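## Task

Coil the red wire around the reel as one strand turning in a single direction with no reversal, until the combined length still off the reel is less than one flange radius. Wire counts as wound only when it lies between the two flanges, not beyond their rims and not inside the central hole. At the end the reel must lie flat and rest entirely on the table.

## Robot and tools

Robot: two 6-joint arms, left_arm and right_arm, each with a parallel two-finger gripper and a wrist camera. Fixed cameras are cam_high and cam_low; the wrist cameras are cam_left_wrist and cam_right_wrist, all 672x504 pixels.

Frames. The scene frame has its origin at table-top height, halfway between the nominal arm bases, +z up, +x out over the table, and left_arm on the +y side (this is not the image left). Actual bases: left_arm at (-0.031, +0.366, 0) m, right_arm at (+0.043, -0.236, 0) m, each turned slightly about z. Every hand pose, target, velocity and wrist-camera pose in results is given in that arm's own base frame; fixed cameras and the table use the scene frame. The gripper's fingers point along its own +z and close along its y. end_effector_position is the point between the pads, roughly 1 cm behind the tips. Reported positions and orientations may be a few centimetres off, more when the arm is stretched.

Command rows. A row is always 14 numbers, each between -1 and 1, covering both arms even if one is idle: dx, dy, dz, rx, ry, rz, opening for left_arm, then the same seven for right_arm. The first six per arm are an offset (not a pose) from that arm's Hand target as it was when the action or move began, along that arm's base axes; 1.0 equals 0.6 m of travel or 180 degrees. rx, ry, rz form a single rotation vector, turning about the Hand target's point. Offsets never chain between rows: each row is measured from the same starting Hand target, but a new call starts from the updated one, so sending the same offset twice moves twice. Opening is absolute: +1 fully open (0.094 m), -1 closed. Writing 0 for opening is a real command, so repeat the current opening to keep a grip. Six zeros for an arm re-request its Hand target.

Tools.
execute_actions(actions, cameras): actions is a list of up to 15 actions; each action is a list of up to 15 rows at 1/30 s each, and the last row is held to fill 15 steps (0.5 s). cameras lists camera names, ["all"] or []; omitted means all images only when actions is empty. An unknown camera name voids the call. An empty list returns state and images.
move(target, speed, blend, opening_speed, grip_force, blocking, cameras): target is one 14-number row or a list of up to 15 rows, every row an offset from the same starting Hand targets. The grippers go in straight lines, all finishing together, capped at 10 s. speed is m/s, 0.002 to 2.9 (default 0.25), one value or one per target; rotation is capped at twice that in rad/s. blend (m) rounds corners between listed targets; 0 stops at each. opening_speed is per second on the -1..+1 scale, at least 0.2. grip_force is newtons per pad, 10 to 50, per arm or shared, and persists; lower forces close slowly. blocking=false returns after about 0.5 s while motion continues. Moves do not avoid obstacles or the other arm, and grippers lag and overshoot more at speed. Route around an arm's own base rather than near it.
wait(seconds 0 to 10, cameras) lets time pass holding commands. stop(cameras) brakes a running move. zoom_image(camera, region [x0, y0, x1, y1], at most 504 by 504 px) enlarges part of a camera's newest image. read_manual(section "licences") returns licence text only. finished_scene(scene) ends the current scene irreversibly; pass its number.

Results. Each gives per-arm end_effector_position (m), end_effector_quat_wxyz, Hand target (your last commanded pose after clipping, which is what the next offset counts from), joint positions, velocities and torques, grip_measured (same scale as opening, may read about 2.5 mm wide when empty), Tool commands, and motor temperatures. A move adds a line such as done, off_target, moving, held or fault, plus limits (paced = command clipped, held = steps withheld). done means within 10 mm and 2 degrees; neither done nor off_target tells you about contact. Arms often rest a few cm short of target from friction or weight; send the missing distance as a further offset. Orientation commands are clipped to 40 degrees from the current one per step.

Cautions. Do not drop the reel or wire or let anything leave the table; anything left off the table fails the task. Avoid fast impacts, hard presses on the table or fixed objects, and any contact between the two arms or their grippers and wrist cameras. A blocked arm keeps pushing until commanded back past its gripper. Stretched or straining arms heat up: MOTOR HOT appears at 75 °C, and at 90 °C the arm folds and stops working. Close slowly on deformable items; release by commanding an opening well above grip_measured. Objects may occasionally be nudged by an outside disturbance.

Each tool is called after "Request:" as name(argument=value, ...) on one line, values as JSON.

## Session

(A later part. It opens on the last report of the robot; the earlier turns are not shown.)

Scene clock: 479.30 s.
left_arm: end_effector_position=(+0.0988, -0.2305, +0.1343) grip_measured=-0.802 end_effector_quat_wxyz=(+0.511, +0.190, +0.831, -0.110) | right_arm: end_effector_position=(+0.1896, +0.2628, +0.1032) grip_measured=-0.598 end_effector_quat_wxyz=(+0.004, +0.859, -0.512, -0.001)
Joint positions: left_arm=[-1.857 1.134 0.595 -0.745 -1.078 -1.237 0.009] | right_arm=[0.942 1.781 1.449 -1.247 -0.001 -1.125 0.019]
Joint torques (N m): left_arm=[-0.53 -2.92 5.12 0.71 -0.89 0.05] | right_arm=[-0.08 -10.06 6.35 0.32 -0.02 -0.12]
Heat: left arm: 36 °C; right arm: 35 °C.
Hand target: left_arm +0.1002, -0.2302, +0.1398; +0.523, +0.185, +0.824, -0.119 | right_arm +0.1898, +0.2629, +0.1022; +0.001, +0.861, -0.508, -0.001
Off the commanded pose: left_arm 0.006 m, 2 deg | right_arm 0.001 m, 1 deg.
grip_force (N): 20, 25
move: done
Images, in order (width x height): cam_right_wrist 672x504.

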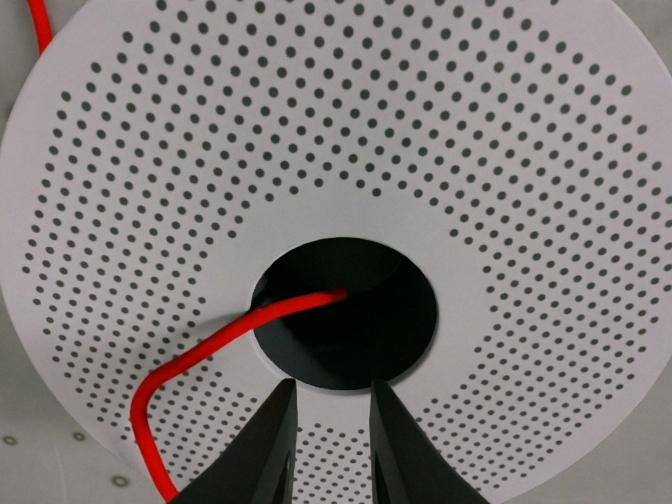

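Request:
move(target=[[0,0,0,0,0,0,-0.8,-0.009,0.0095,0,0,0,0,-0.6],[0,0,0,0,0,0,-0.8,-0.009,0.0095,-0.045,0,0,0,-0.6]], cameras=["cam_right_wrist","cam_left_wrist"], speed=0.06)

Scene clock: 482.97 s.
left_arm: end_effector_position=(+0.0988, -0.2305, +0.1343) grip_measured=-0.802 end_effector_quat_wxyz=(+0.511, +0.190, +0.831, -0.110) | right_arm: end_effector_position=(+0.1870, +0.2686, +0.0832) grip_measured=-0.598 end_effector_quat_wxyz=(-0.008, +0.862, -0.507, +0.000)
Joint positions: left_arm=[-1.857 1.134 0.595 -0.745 -1.078 -1.237 0.009] | right_arm=[0.959 1.781 1.369 -1.144 -0.001 -1.119 0.019]
Joint torques (N m): left_arm=[-0.51 -2.91 5.14 0.71 -0.89 0.05] | right_arm=[0.53 -8.36 6.04 0.37 -0.02 0.1]
Heat: left arm: 36 °C; right arm: 35 °C.
Hand target: left_arm +0.1002, -0.2302, +0.1398; +0.523, +0.185, +0.824, -0.119 | right_arm +0.1844, +0.2686, +0.0752; +0.001, +0.861, -0.508, -0.001
Off the commanded pose: left_arm 0.006 m, 2 deg | right_arm 0.008 m, 1 deg.
grip_force (N): 20, 25
move: done
Images, in order (width x height): cam_left_wrist 672x504, cam_right_wrist 672x504.

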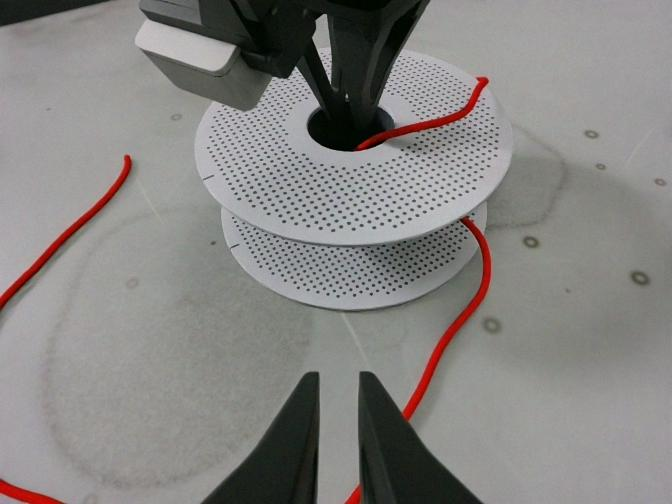

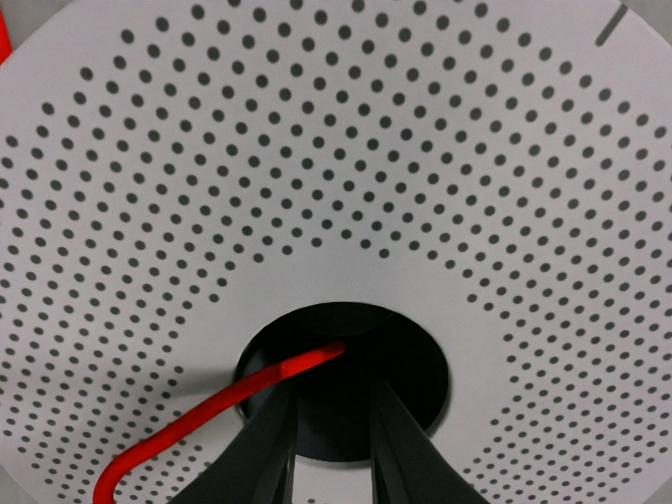

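Request:
move(target=[[0,0,0,0,0,0,-0.8,-0.005,0.01,0,0,0,0,-0.6],[0,0,0,0,0,0,-0.8,-0.005,0.01,-0.03,0,0,0,-0.6]], cameras=["cam_right_wrist","cam_left_wrist"], speed=0.05)

Request:
zoom_image(camera="cam_right_wrist", region=[160, 300, 510, 504])

Request:
zoom_image(camera="cam_left_wrist", region=[250, 40, 500, 200])

Scene clock: 485.90 s.
left_arm: end_effector_position=(+0.0988, -0.2305, +0.1343) grip_measured=-0.802 end_effector_quat_wxyz=(+0.511, +0.190, +0.831, -0.110) | right_arm: end_effector_position=(+0.1843, +0.2747, +0.0651) grip_measured=-0.598 end_effector_quat_wxyz=(-0.007, +0.862, -0.507, +0.000)
Joint positions: left_arm=[-1.857 1.134 0.595 -0.745 -1.078 -1.237 0.009] | right_arm=[0.977 1.809 1.33 -1.077 -0.001 -1.101 0.019]
Joint torques (N m): left_arm=[-0.53 -2.91 5.14 0.71 -0.89 0.04] | right_arm=[0.62 -8.47 6.11 0.38 -0.02 0.09]
Heat: left arm: 35 °C; right arm: 34 °C.
Hand target: left_arm +0.1002, -0.2302, +0.1398; +0.523, +0.185, +0.824, -0.119 | right_arm +0.1815, +0.2746, +0.0571; +0.001, +0.861, -0.508, -0.001
Off the commanded pose: left_arm 0.006 m, 2 deg | right_arm 0.008 m, 1 deg.
grip_force (N): 20, 25
move: done
Images, in order (width x height): cam_left_wrist 672x504, cam_right_wrist 672x504.

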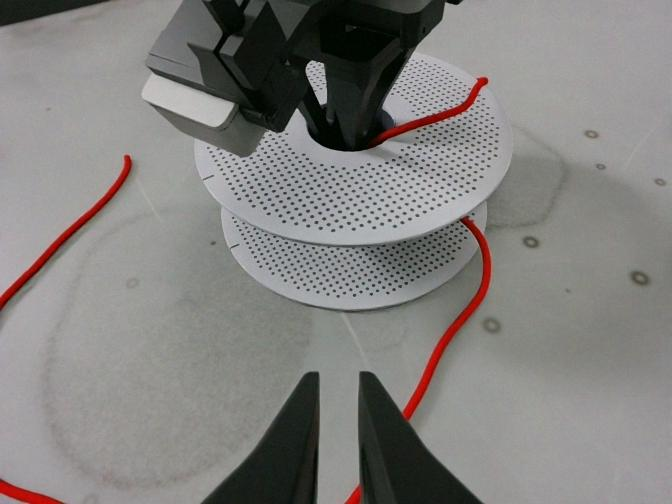

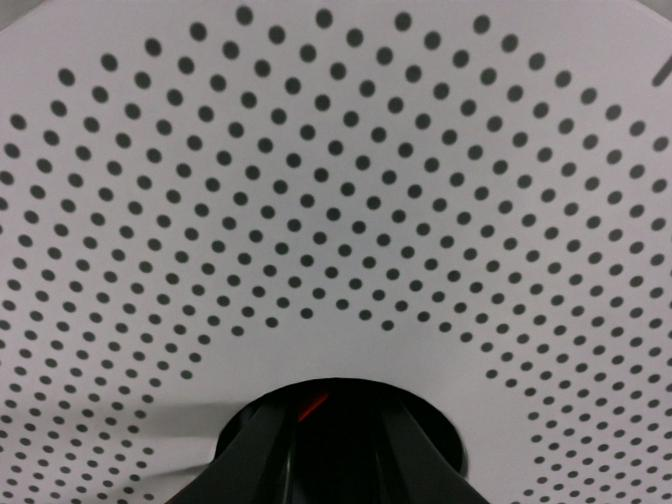

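Scaled by 1.440 from the camera's 672x504 image, which has a finer 960x720 frame.

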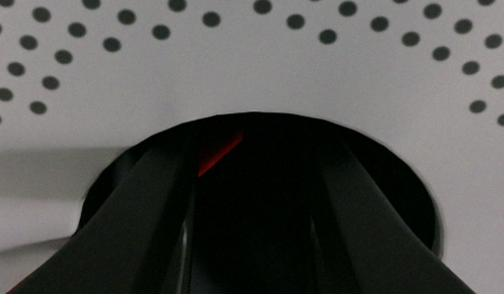

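Scaled by 2.016 from the camera's 672x504 image, which has a finer 960x720 frame.

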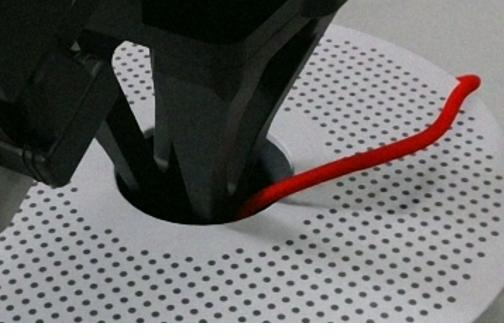

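Request:
move(target=[[0,0,0,0,0,0,-0.8,0,-0.003,-0.01,0,0,0,-0.6],[0,0,0,0,0,0,-0.8,0,-0.003,-0.01,0,0,0,-0.1]], cameras=["cam_right_wrist","cam_left_wrist"], speed=0.05, opening_speed=0.3)

Request:
zoom_image(camera="cam_left_wrist", region=[250, 40, 500, 200])

Scene clock: 489.70 s.
left_arm: end_effector_position=(+0.0988, -0.2305, +0.1343) grip_measured=-0.802 end_effector_quat_wxyz=(+0.511, +0.190, +0.831, -0.110) | right_arm: end_effector_position=(+0.1860, +0.2749, +0.0601) grip_measured=-0.166 end_effector_quat_wxyz=(-0.012, +0.862, -0.507, +0.004)
Joint positions: left_arm=[-1.857 1.134 0.595 -0.745 -1.078 -1.237 0.009] | right_arm=[0.977 1.809 1.309 -1.047 0.007 -1.101 0.039]
Joint torques (N m): left_arm=[-0.54 -2.91 5.14 0.71 -0.89 0.05] | right_arm=[0.34 -8.46 5.82 0.33 -0.09 0.06]
Heat: left arm: 35 °C; right arm: 34 °C.
Hand target: left_arm +0.1002, -0.2302, +0.1398; +0.523, +0.185, +0.824, -0.119 | right_arm +0.1814, +0.2728, +0.0510; +0.001, +0.861, -0.508, -0.001
Off the commanded pose: left_arm 0.006 m, 2 deg | right_arm 0.010 m, 2 deg.
grip_force (N): 20, 25
move: done
Images, in order (width x height): cam_left_wrist 672x504, cam_right_wrist 672x504.

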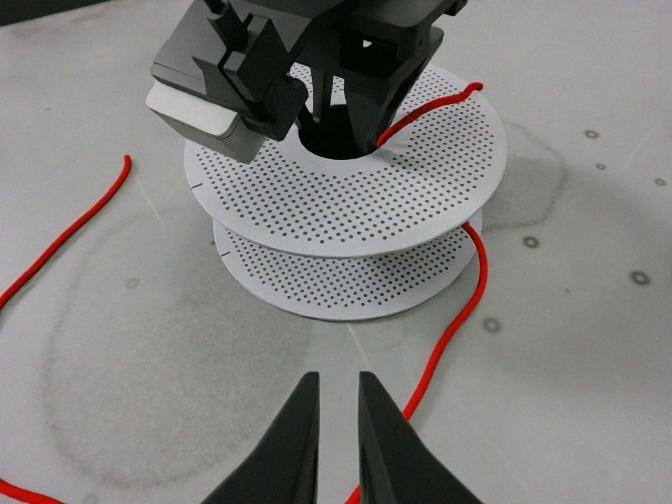

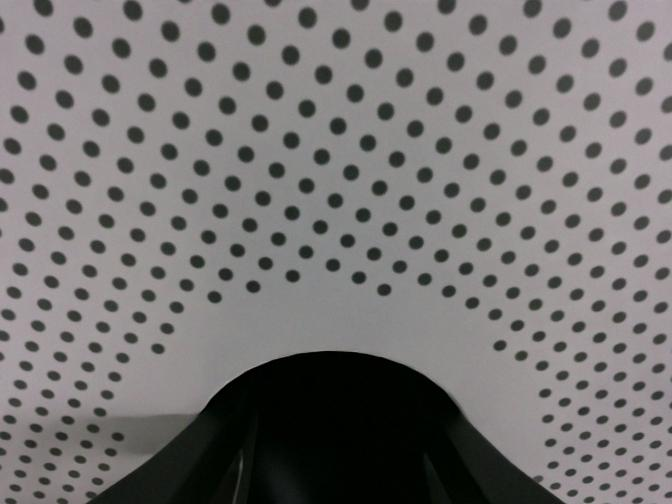

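Scaled by 2.016 from the camera's 672x504 image, which has a finer 960x720 frame.

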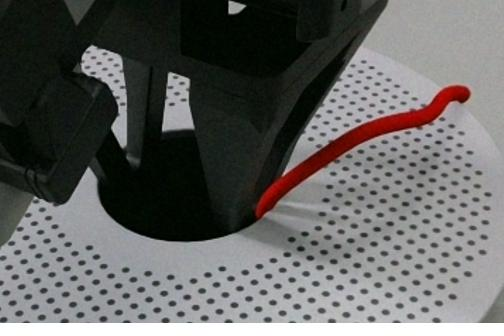

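Request:
move(target=[0,0,0,0,0,0,-0.8,0.002,-0.001,0,0,0,-0.35,-0.1], cameras=["cam_high","cam_left_wrist","cam_low"], speed=0.13)

Request:
zoom_image(camera="cam_low", region=[370, 220, 490, 310])

Scene clock: 495.63 s.
left_arm: end_effector_position=(+0.0988, -0.2305, +0.1343) grip_measured=-0.802 end_effector_quat_wxyz=(+0.511, +0.190, +0.831, -0.110) | right_arm: end_effector_position=(+0.1913, +0.2745, +0.0602) grip_measured=-0.159 end_effector_quat_wxyz=(+0.023, -0.480, +0.877, -0.006)
Joint positions: left_arm=[-1.857 1.134 0.595 -0.745 -1.078 -1.237 0.009] | right_arm=[0.977 1.809 1.309 -1.037 0.032 -0.026 0.04]
Joint torques (N m): left_arm=[-0.54 -2.91 5.14 0.71 -0.89 0.04] | right_arm=[-0.13 -8.59 5.87 0.26 -0.37 0.28]
Heat: left arm: 34 °C; right arm: 34 °C.
Hand target: left_arm +0.1002, -0.2302, +0.1398; +0.523, +0.185, +0.824, -0.119 | right_arm +0.1826, +0.2722, +0.0510; -0.001, -0.469, +0.883, +0.001
Off the commanded pose: left_arm 0.006 m, 2 deg | right_arm 0.013 m, 3 deg.
grip_force (N): 20, 25
move: off_target (right_arm)
Images, in order (width x height): cam_high 672x504, cam_low 672x504, cam_left_wrist 672x504.

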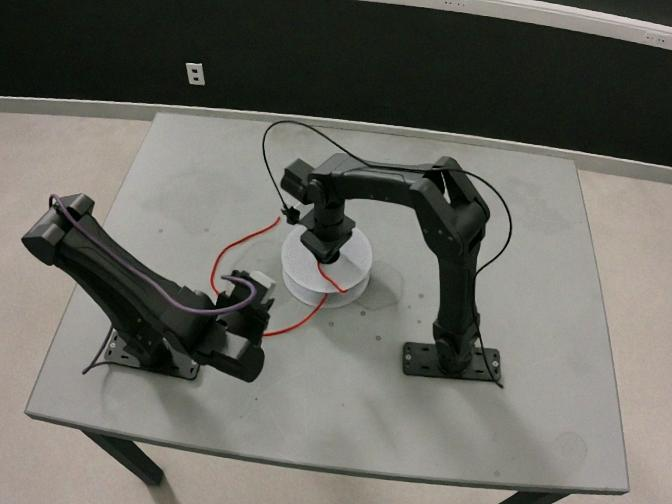

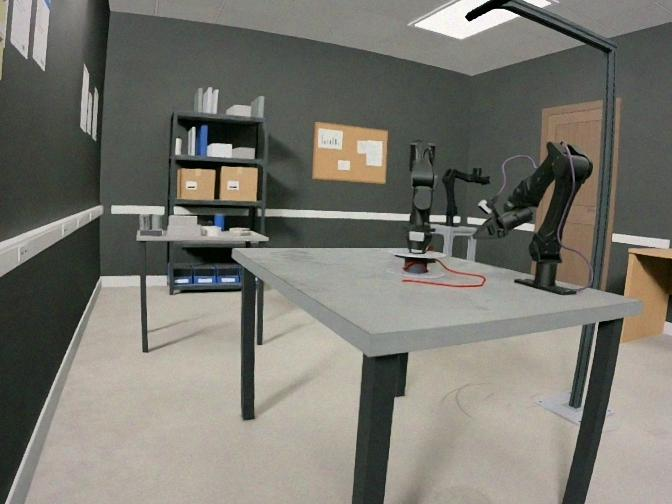

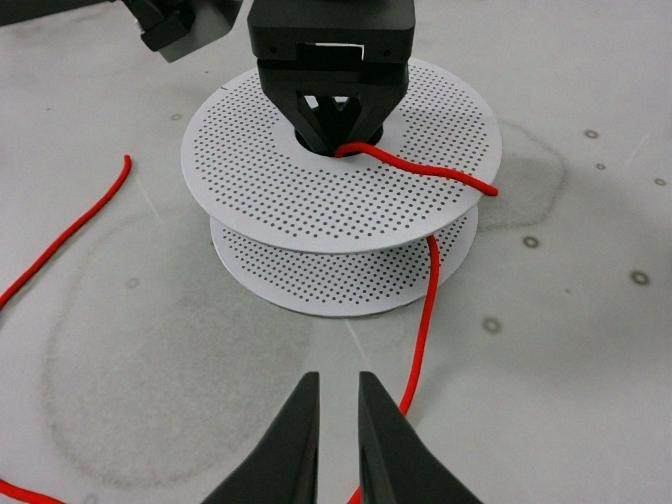

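Scaled by 4.200 from the camera's 672x504 image, which has a finer 960x720 frame.

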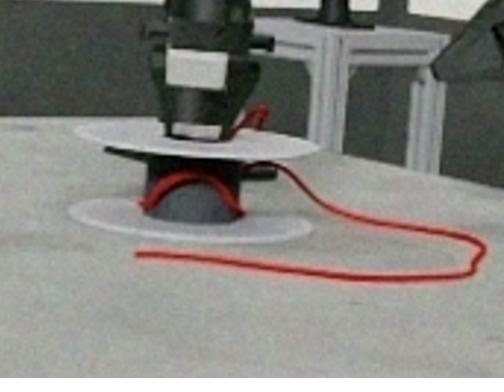

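Request:
move(target=[[-0.009,-0.06,-0.14,0.045,0.095,0,-0.3,0,0,0,0,0,0,-0.1]], cameras=["cam_left_wrist"], speed=0.12)

Scene clock: 505.63 s.
left_arm: end_effector_position=(+0.0917, -0.2597, +0.0507) grip_measured=-0.302 end_effector_quat_wxyz=(+0.373, +0.208, +0.901, -0.079) | right_arm: end_effector_position=(+0.1913, +0.2745, +0.0602) grip_measured=-0.159 end_effector_quat_wxyz=(+0.023, -0.480, +0.877, -0.006)
Joint positions: left_arm=[-1.689 1.388 0.595 -0.477 -0.733 -1.118 0.033] | right_arm=[0.977 1.809 1.309 -1.037 0.032 -0.025 0.04]
Joint torques (N m): left_arm=[0.65 -2.74 6.8 0.8 -0.58 0.06] | right_arm=[-0.14 -8.57 5.81 0.26 -0.37 0.29]
Heat: left arm: 33 °C; right arm: 33 °C.
Hand target: left_arm +0.0948, -0.2662, +0.0558; +0.381, +0.201, +0.898, -0.087 | right_arm +0.1826, +0.2722, +0.0510; -0.001, -0.469, +0.883, +0.001
Off the commanded pose: left_arm 0.009 m, 2 deg | right_arm 0.013 m, 3 deg.
grip_force (N): 20, 25
move: off_target (right_arm)
Images, in order (width x height): cam_left_wrist 672x504.

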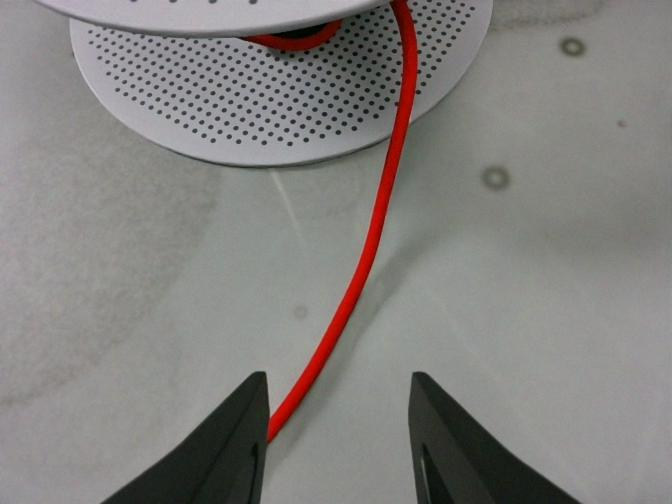

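Request:
move(target=[[0.0535,-0.025,-0.0615,0,0,0,-0.3,0,0,0,0,0,0,-0.1],[0.0535,-0.025,-0.0615,0,0,0,-1,0,0,0,0,0,0,-0.1]], cameras=["cam_left_wrist","cam_low"], speed=0.07)

Request:
zoom_image(camera="cam_low", region=[370, 220, 490, 310])

Scene clock: 512.33 s.
left_arm: end_effector_position=(+0.1231, -0.2827, +0.0199) grip_measured=-0.995 end_effector_quat_wxyz=(+0.374, +0.204, +0.900, -0.090) | right_arm: end_effector_position=(+0.1913, +0.2745, +0.0602) grip_measured=-0.159 end_effector_quat_wxyz=(+0.023, -0.480, +0.877, -0.006)
Joint positions: left_arm=[-1.539 1.54 0.548 -0.136 -0.677 -0.935 0] | right_arm=[0.977 1.809 1.309 -1.037 0.032 -0.025 0.04]
Joint torques (N m): left_arm=[0.61 -3.44 4.34 1.03 -0.51 0.07] | right_arm=[-0.2 -8.59 5.85 0.24 -0.34 0.29]
Heat: left arm: 33 °C; right arm: 33 °C.
Hand target: left_arm +0.1268, -0.2813, +0.0189; +0.381, +0.201, +0.898, -0.087 | right_arm +0.1826, +0.2722, +0.0510; -0.001, -0.469, +0.883, +0.001
Off the commanded pose: left_arm 0.004 m, 1 deg | right_arm 0.013 m, 3 deg.
grip_force (N): 20, 25
move: off_target (right_arm)
Images, in order (width x height): cam_low 672x504, cam_left_wrist 672x504.

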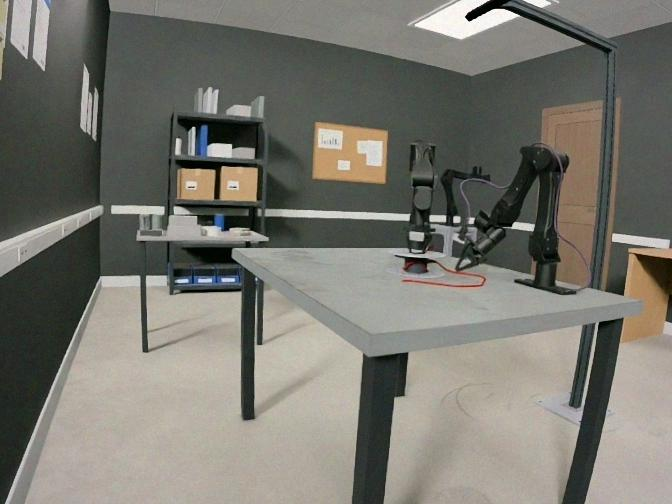

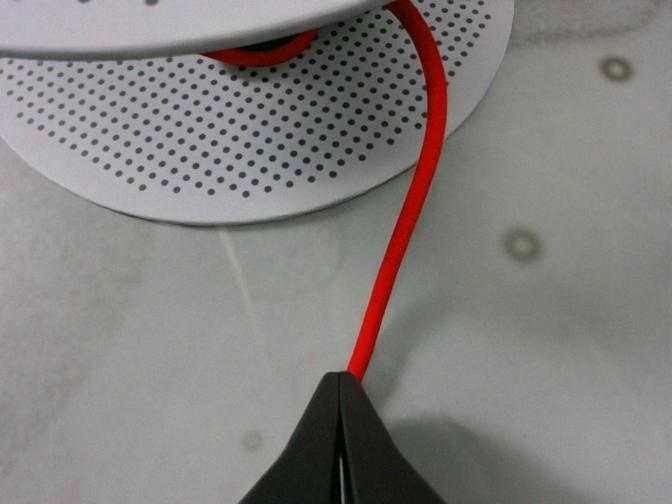

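Scaled by 4.200 from the camera's 672x504 image, which has a finer 960x720 frame.

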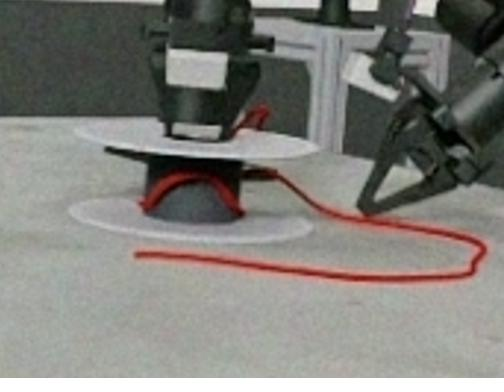

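Request:
move(target=[[0,0,0.012,0,0,0,-0.4,0,0,0,0,0,0,-0.1],[0.006,-0.003,-0.014,0,0,0,-0.4,0,0,0,0,0,0,-0.1],[0.006,-0.003,-0.014,0,0,0,-1,0,0,0,0,0,0,-0.1]], cameras=["cam_left_wrist","cam_low"], speed=0.05)

Request:
zoom_image(camera="cam_low", region=[370, 220, 490, 310])

Scene clock: 518.13 s.
left_arm: end_effector_position=(+0.1290, -0.2864, +0.0155) grip_measured=-0.935 end_effector_quat_wxyz=(+0.383, +0.199, +0.897, -0.094) | right_arm: end_effector_position=(+0.1913, +0.2745, +0.0602) grip_measured=-0.159 end_effector_quat_wxyz=(+0.023, -0.480, +0.877, -0.006)
Joint positions: left_arm=[-1.524 1.573 0.537 -0.063 -0.687 -0.915 0.003] | right_arm=[0.977 1.809 1.309 -1.037 0.032 -0.025 0.04]
Joint torques (N m): left_arm=[0.66 -3.3 4.19 0.94 -0.32 0.05] | right_arm=[-0.16 -8.58 5.81 0.25 -0.36 0.29]
Heat: left arm: 33 °C; right arm: 33 °C.
Hand target: left_arm +0.1305, -0.2830, +0.0106; +0.381, +0.201, +0.898, -0.087 | right_arm +0.1826, +0.2722, +0.0510; -0.001, -0.469, +0.883, +0.001
Off the commanded pose: left_arm 0.006 m, 1 deg | right_arm 0.013 m, 3 deg.
grip_force (N): 20, 25
move: off_target (right_arm)
Images, in order (width x height): cam_low 672x504, cam_left_wrist 672x504.

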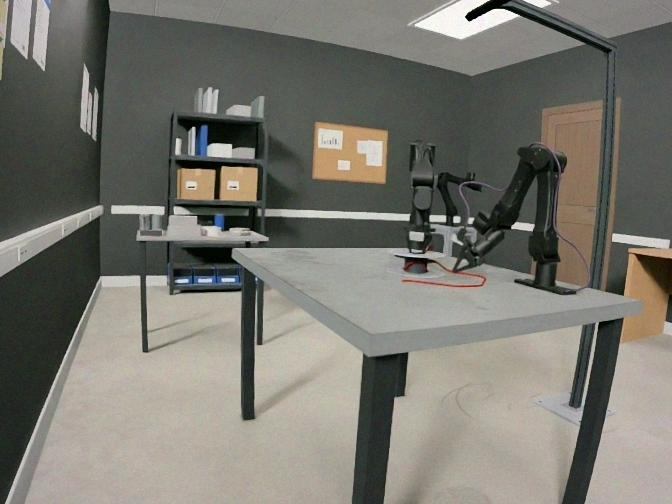

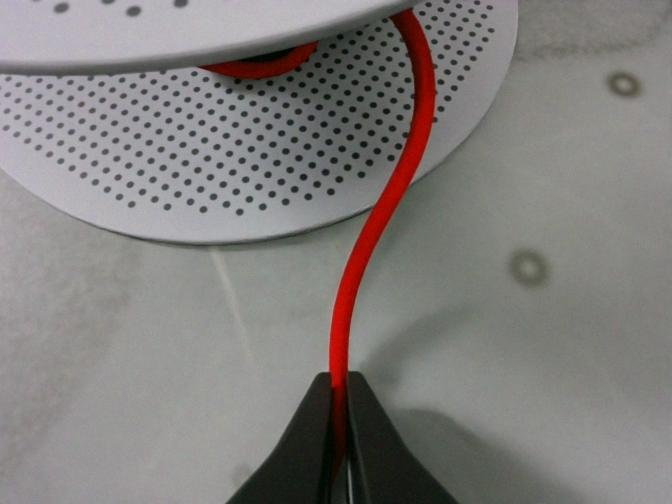

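Scaled by 4.200 from the camera's 672x504 image, which has a finer 960x720 frame.

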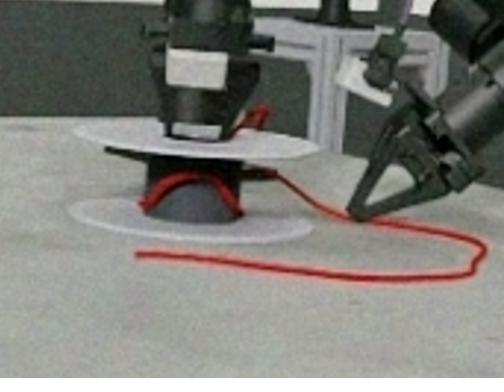

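Request:
move(target=[-0.05,0.015,0.004,0,0,0,-1,0,0,0,0,0,0,-0.1], cameras=["cam_left_wrist","cam_low"], speed=0.04)

Request:
zoom_image(camera="cam_low", region=[370, 220, 490, 310])

Scene clock: 520.60 s.
left_arm: end_effector_position=(+0.1050, -0.2814, +0.0147) grip_measured=-0.939 end_effector_quat_wxyz=(+0.389, +0.192, +0.896, -0.097) | right_arm: end_effector_position=(+0.1913, +0.2745, +0.0602) grip_measured=-0.159 end_effector_quat_wxyz=(+0.023, -0.480, +0.877, -0.006)
Joint positions: left_arm=[-1.637 1.573 0.537 -0.145 -0.747 -1.062 0.003] | right_arm=[0.977 1.809 1.309 -1.037 0.032 -0.025 0.04]
Joint torques (N m): left_arm=[-1.03 -5.15 4.25 0.32 -0.28 -0.07] | right_arm=[-0.14 -8.49 5.78 0.27 -0.36 0.29]
Heat: left arm: 33 °C; right arm: 33 °C.
Hand target: left_arm +0.1005, -0.2740, +0.0129; +0.380, +0.201, +0.898, -0.087 | right_arm +0.1826, +0.2722, +0.0510; -0.001, -0.469, +0.883, +0.001
Off the commanded pose: left_arm 0.009 m, 2 deg | right_arm 0.013 m, 3 deg.
grip_force (N): 20, 25
move: off_target (right_arm)
Images, in order (width x height): cam_low 672x504, cam_left_wrist 672x504.

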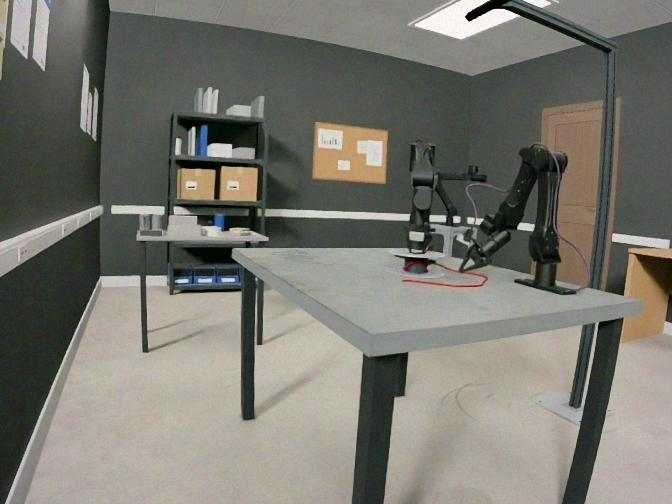

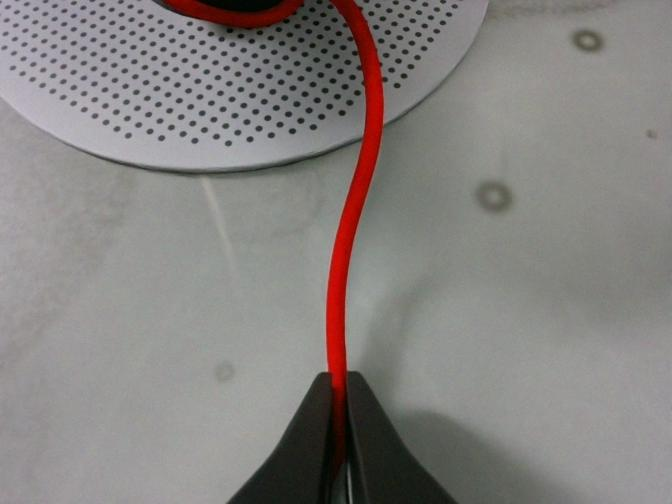

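Scaled by 4.200 from the camera's 672x504 image, which has a finer 960x720 frame.

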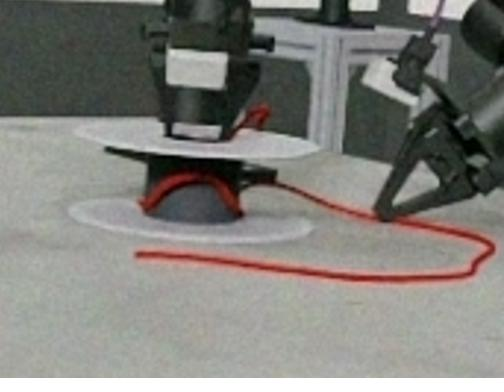

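Request:
zoom_image(camera="cam_left_wrist", region=[100, 0, 500, 200])

Request:
zoom_image(camera="cam_low", region=[380, 238, 450, 280])

Scaled by 1.260 from the camera's 672x504 image, which has a finer 960x720 frame.

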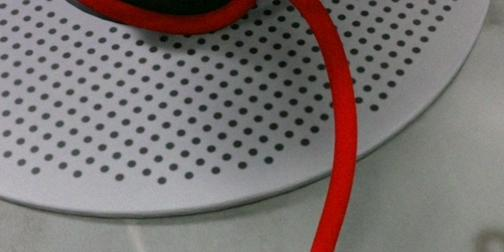

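Scaled by 7.200 from the camera's 672x504 image, which has a finer 960x720 frame.

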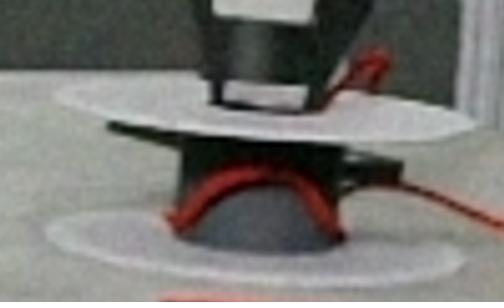

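Request:
move(target=[-0.05,0.03,0.004,0,0,0,-1,0,0,0,0,0,0,-0.1], cameras=["cam_left_wrist","cam_low"], speed=0.04)

Request:
zoom_image(camera="cam_low", region=[380, 238, 450, 280])

Scene clock: 539.20 s.
left_arm: end_effector_position=(+0.0712, -0.2632, +0.0140) grip_measured=-0.940 end_effector_quat_wxyz=(+0.380, +0.196, +0.899, -0.096) | right_arm: end_effector_position=(+0.1913, +0.2745, +0.0602) grip_measured=-0.159 end_effector_quat_wxyz=(+0.023, -0.480, +0.877, -0.006)
Joint positions: left_arm=[-1.793 1.541 0.533 -0.32 -0.776 -1.265 0.003] | right_arm=[0.977 1.809 1.309 -1.037 0.032 -0.025 0.04]
Joint torques (N m): left_arm=[-0.83 -4.96 4.08 0.14 -0.47 -0.09] | right_arm=[-0.12 -8.58 5.75 0.29 -0.36 0.28]
Motor temperatures (°C): left_arm=[27 32 32 25 24 24 25] | right_arm=[23 33 27 28 23 24 26]
Heat: left arm: 32 °C; right arm: 33 °C.
Hand target: left_arm +0.0705, -0.2560, +0.0153; +0.381, +0.201, +0.898, -0.087 | right_arm +0.1826, +0.2722, +0.0510; -0.001, -0.469, +0.883, +0.001
Off the commanded pose: left_arm 0.007 m, 1 deg | right_arm 0.013 m, 3 deg.
grip_force (N): 20, 25
move: off_target (right_arm)
Images, in order (width x height): cam_low 672x504, cam_left_wrist 672x504.

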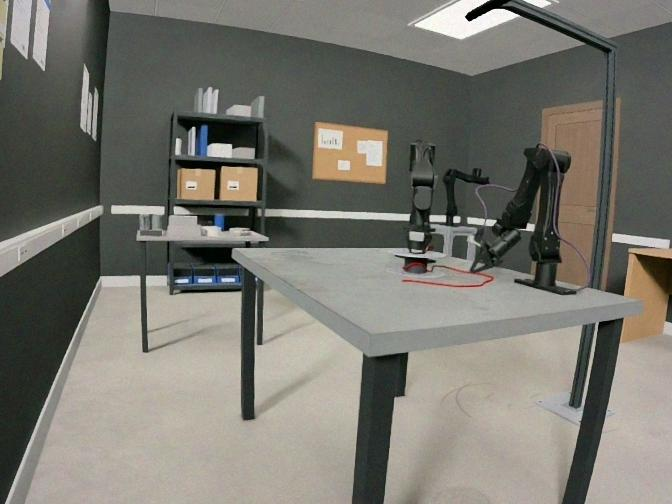

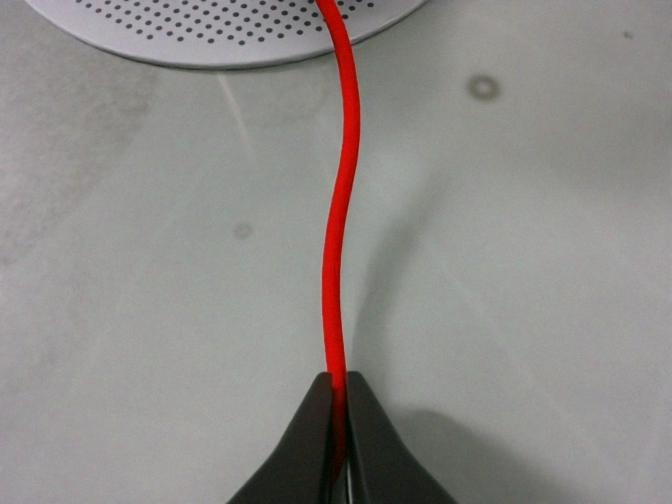

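Scaled by 7.200 from the camera's 672x504 image, which has a finer 960x720 frame.

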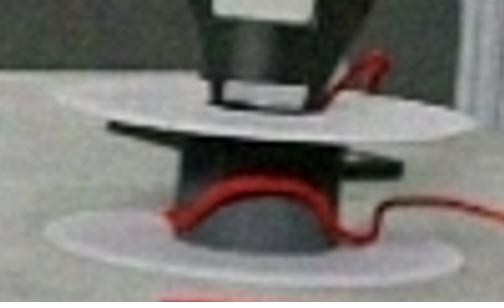

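Request:
move(target=[0,0,0,0,0,0,-1,0.002,-0.001,0,0,0,-0.2,-0.1], cameras=["cam_left_wrist","cam_low","cam_high"], speed=0.1)

Request:
zoom_image(camera="cam_low", region=[380, 238, 450, 280])

Request:
zoom_image(camera="cam_high", region=[200, 200, 400, 360])

Scene clock: 544.83 s.
left_arm: end_effector_position=(+0.0712, -0.2632, +0.0140) grip_measured=-0.940 end_effector_quat_wxyz=(+0.380, +0.195, +0.899, -0.096) | right_arm: end_effector_position=(+0.1912, +0.2692, +0.0603) grip_measured=-0.157 end_effector_quat_wxyz=(+0.023, -0.190, +0.981, -0.011)
Joint positions: left_arm=[-1.793 1.541 0.533 -0.32 -0.776 -1.266 0.003] | right_arm=[0.977 1.809 1.309 -1.054 0.048 0.593 0.04]
Joint torques (N m): left_arm=[-0.84 -4.96 4.08 0.14 -0.47 -0.07] | right_arm=[-0.46 -8.51 5.79 0.42 -0.49 0.35]
Heat: left arm: 32 °C; right arm: 33 °C.
Hand target: left_arm +0.0705, -0.2560, +0.0153; +0.380, +0.201, +0.898, -0.087 | right_arm +0.1838, +0.2716, +0.0510; +0.000, -0.173, +0.985, +0.001
Off the commanded pose: left_arm 0.007 m, 1 deg | right_arm 0.012 m, 4 deg.
grip_force (N): 20, 25
move: off_target (right_arm)
Images, in order (width x height): cam_high 672x504, cam_low 672x504, cam_left_wrist 672x504.

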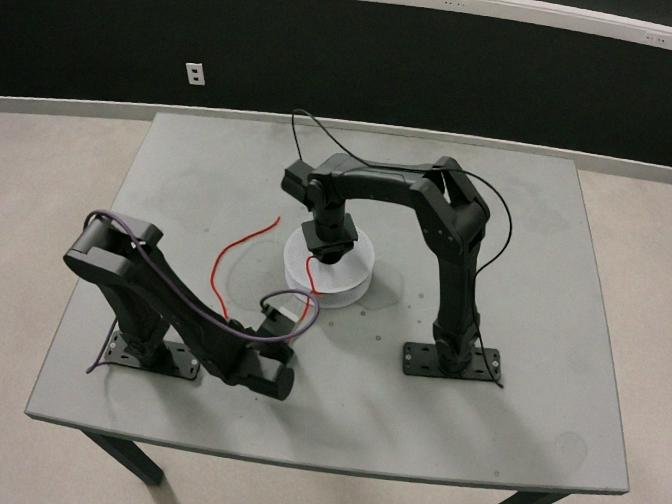

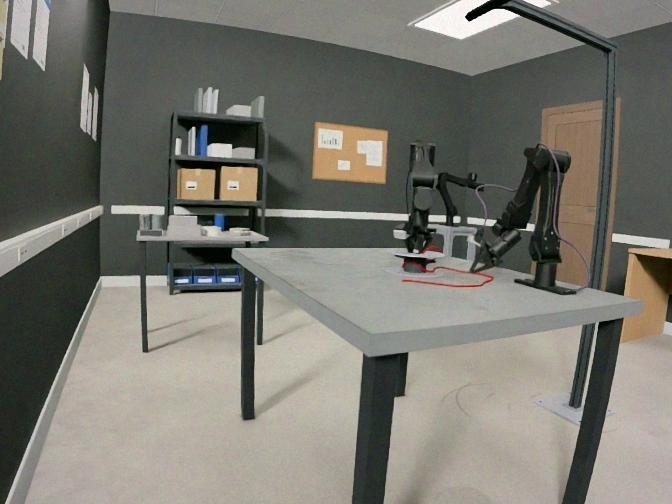

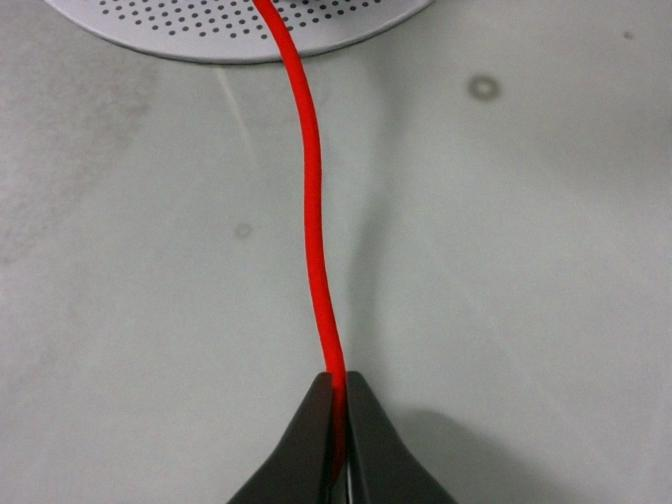

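Scaled by 7.200 from the camera's 672x504 image, which has a finer 960x720 frame.

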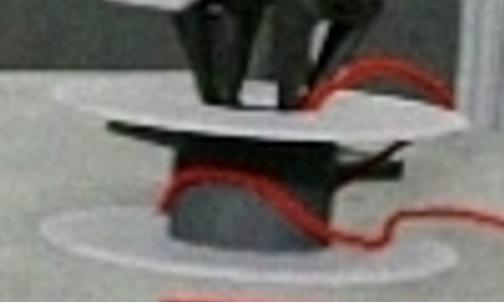

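Scaled by 2.520 from the camera's 672x504 image, which has a finer 960x720 frame.

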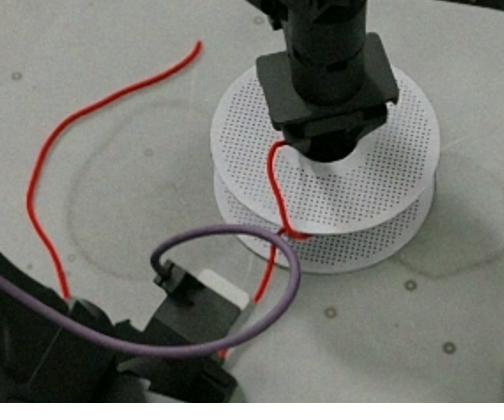

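Request:
move(target=[0,0,0,0,0,0,-1,0.002,-0.001,0,0,0,-0.2,-0.1], cameras=["cam_left_wrist","cam_low","cam_high"], speed=0.1)

Request:
zoom_image(camera="cam_low", region=[380, 238, 450, 280])

Request:
zoom_image(camera="cam_high", region=[200, 200, 400, 360])

Scene clock: 550.10 s.
left_arm: end_effector_position=(+0.0713, -0.2630, +0.0140) grip_measured=-0.940 end_effector_quat_wxyz=(+0.380, +0.195, +0.899, -0.095) | right_arm: end_effector_position=(+0.1866, +0.2627, +0.0602) grip_measured=-0.157 end_effector_quat_wxyz=(+0.018, +0.119, +0.993, -0.017)
Joint positions: left_arm=[-1.793 1.541 0.533 -0.322 -0.777 -1.266 0.003] | right_arm=[0.977 1.809 1.309 -1.086 0.047 1.215 0.04]
Joint torques (N m): left_arm=[-0.83 -4.96 4.1 0.16 -0.47 -0.07] | right_arm=[-0.87 -8.46 5.79 0.68 -0.48 0.37]
Heat: left arm: 32 °C; right arm: 33 °C.
Hand target: left_arm +0.0705, -0.2560, +0.0154; +0.381, +0.201, +0.898, -0.087 | right_arm +0.1850, +0.2710, +0.0510; +0.000, +0.140, +0.990, +0.001
Off the commanded pose: left_arm 0.007 m, 1 deg | right_arm 0.012 m, 4 deg.
grip_force (N): 20, 25
move: off_target (right_arm)
Images, in order (width x height): cam_high 672x504, cam_low 672x504, cam_left_wrist 672x504.

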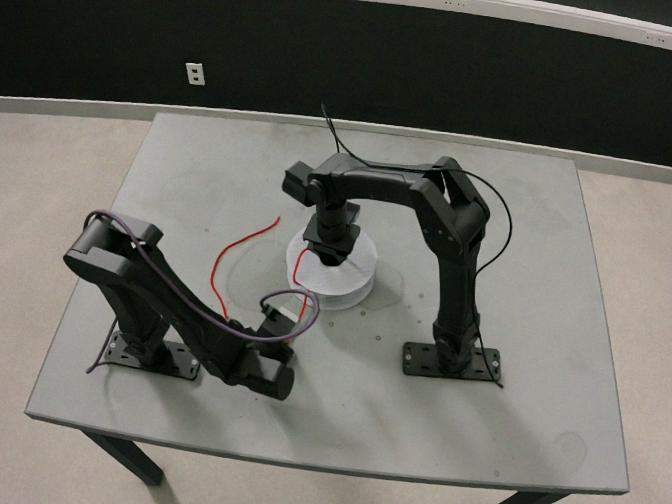

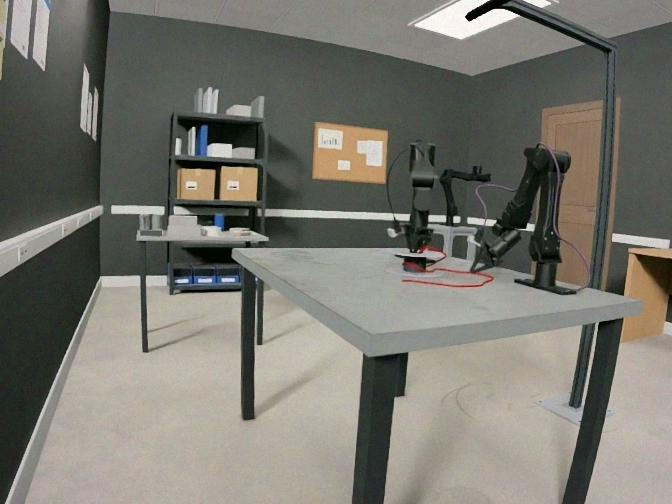

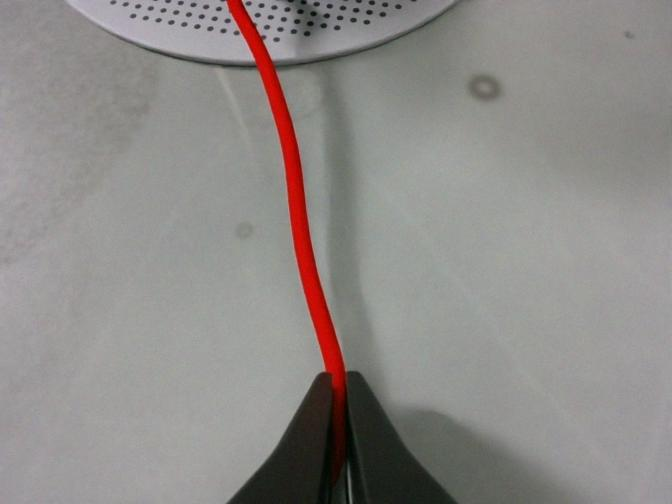

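Scaled by 7.200 from the camera's 672x504 image, which has a finer 960x720 frame.

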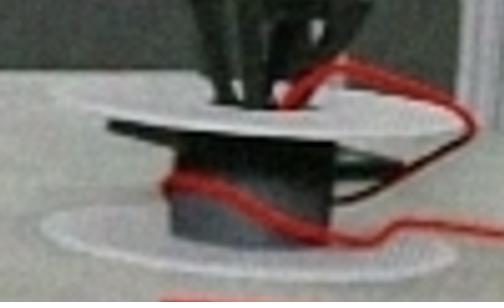

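Scaled by 2.520 from the camera's 672x504 image, which has a finer 960x720 frame.

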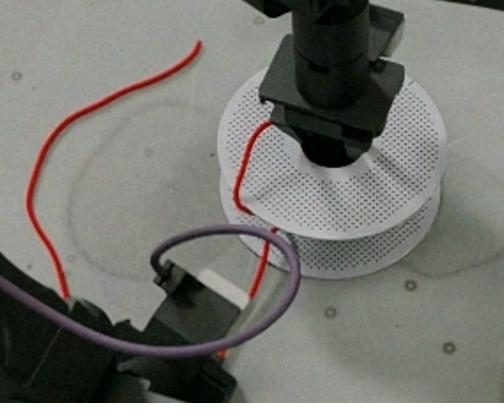

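Request:
move(target=[0,0,0,0,0,0,-1,0.002,-0.001,0,0,0,-0.22,-0.1], cameras=["cam_left_wrist","cam_low","cam_high"], speed=0.1)

Request:
zoom_image(camera="cam_low", region=[380, 238, 450, 280])

Request:
zoom_image(camera="cam_high", region=[200, 200, 400, 360])

Scene clock: 558.70 s.
left_arm: end_effector_position=(+0.0735, -0.2587, +0.0142) grip_measured=-0.940 end_effector_quat_wxyz=(+0.384, +0.198, +0.898, -0.085) | right_arm: end_effector_position=(+0.1773, +0.2621, +0.0603) grip_measured=-0.154 end_effector_quat_wxyz=(+0.001, +0.442, +0.897, -0.019)
Joint positions: left_arm=[-1.793 1.541 0.533 -0.344 -0.786 -1.267 0.003] | right_arm=[0.977 1.808 1.309 -1.109 0.006 1.893 0.04]
Joint torques (N m): left_arm=[-0.9 -4.97 4.07 0.32 -0.36 -0.07] | right_arm=[-1.17 -8.42 5.72 0.84 -0.1 0.48]
Heat: left arm: 32 °C; right arm: 33 °C.
Hand target: left_arm +0.0705, -0.2560, +0.0153; +0.380, +0.201, +0.898, -0.087 | right_arm +0.1862, +0.2704, +0.0511; +0.001, +0.467, +0.884, +0.001
Off the commanded pose: left_arm 0.004 m, 1 deg | right_arm 0.015 m, 4 deg.
grip_force (N): 20, 25
move: off_target (right_arm)
Images, in order (width x height): cam_high 672x504, cam_low 672x504, cam_left_wrist 672x504.

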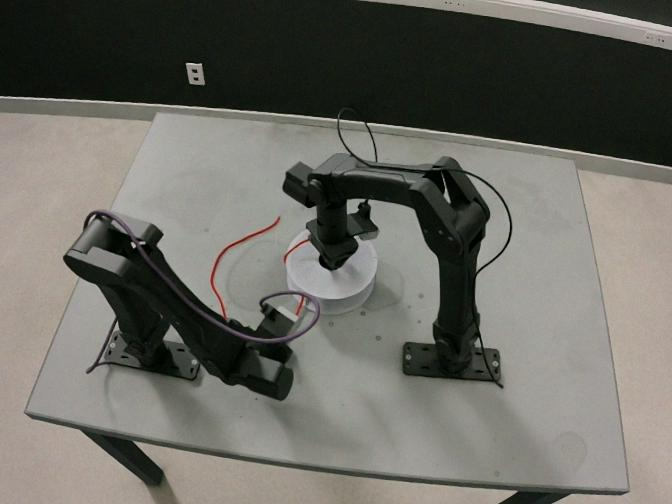

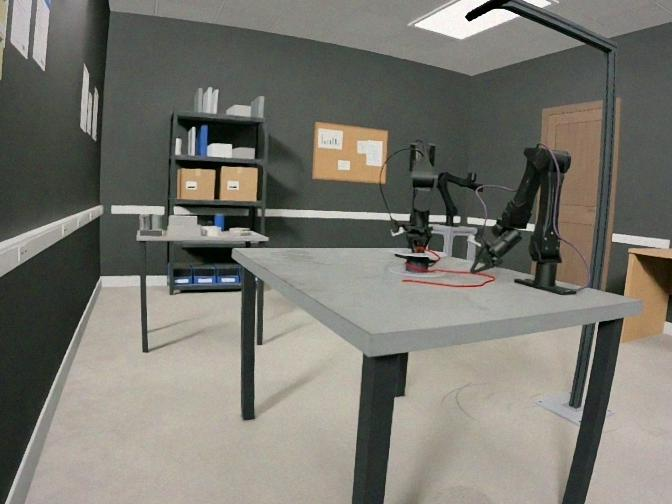

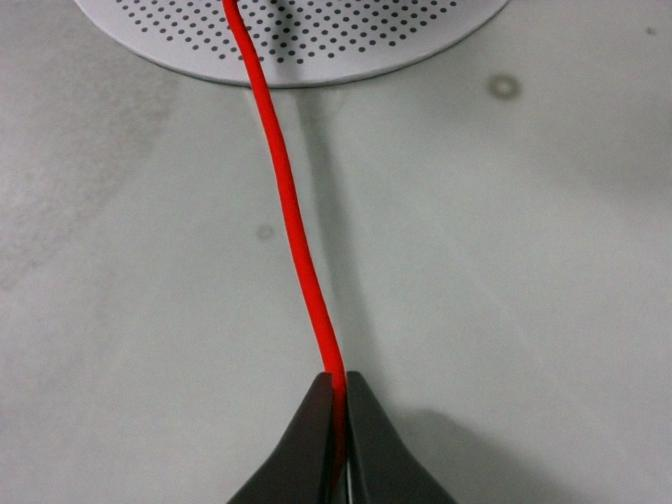

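Scaled by 7.200 from the camera's 672x504 image, which has a finer 960x720 frame.

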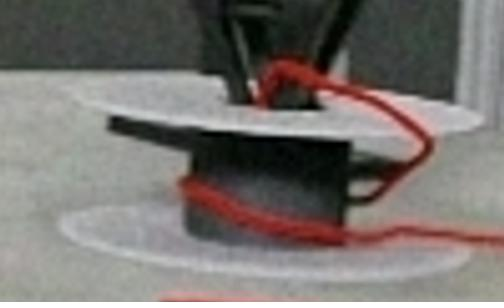

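Scaled by 2.520 from the camera's 672x504 image, which has a finer 960x720 frame.

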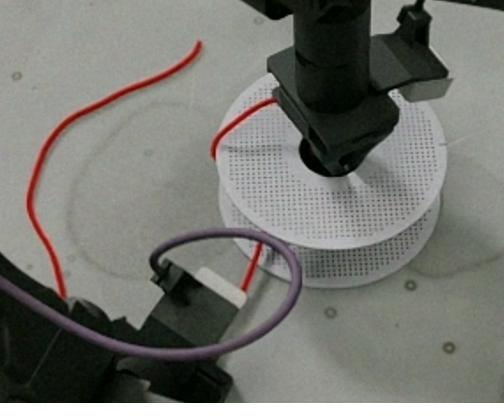

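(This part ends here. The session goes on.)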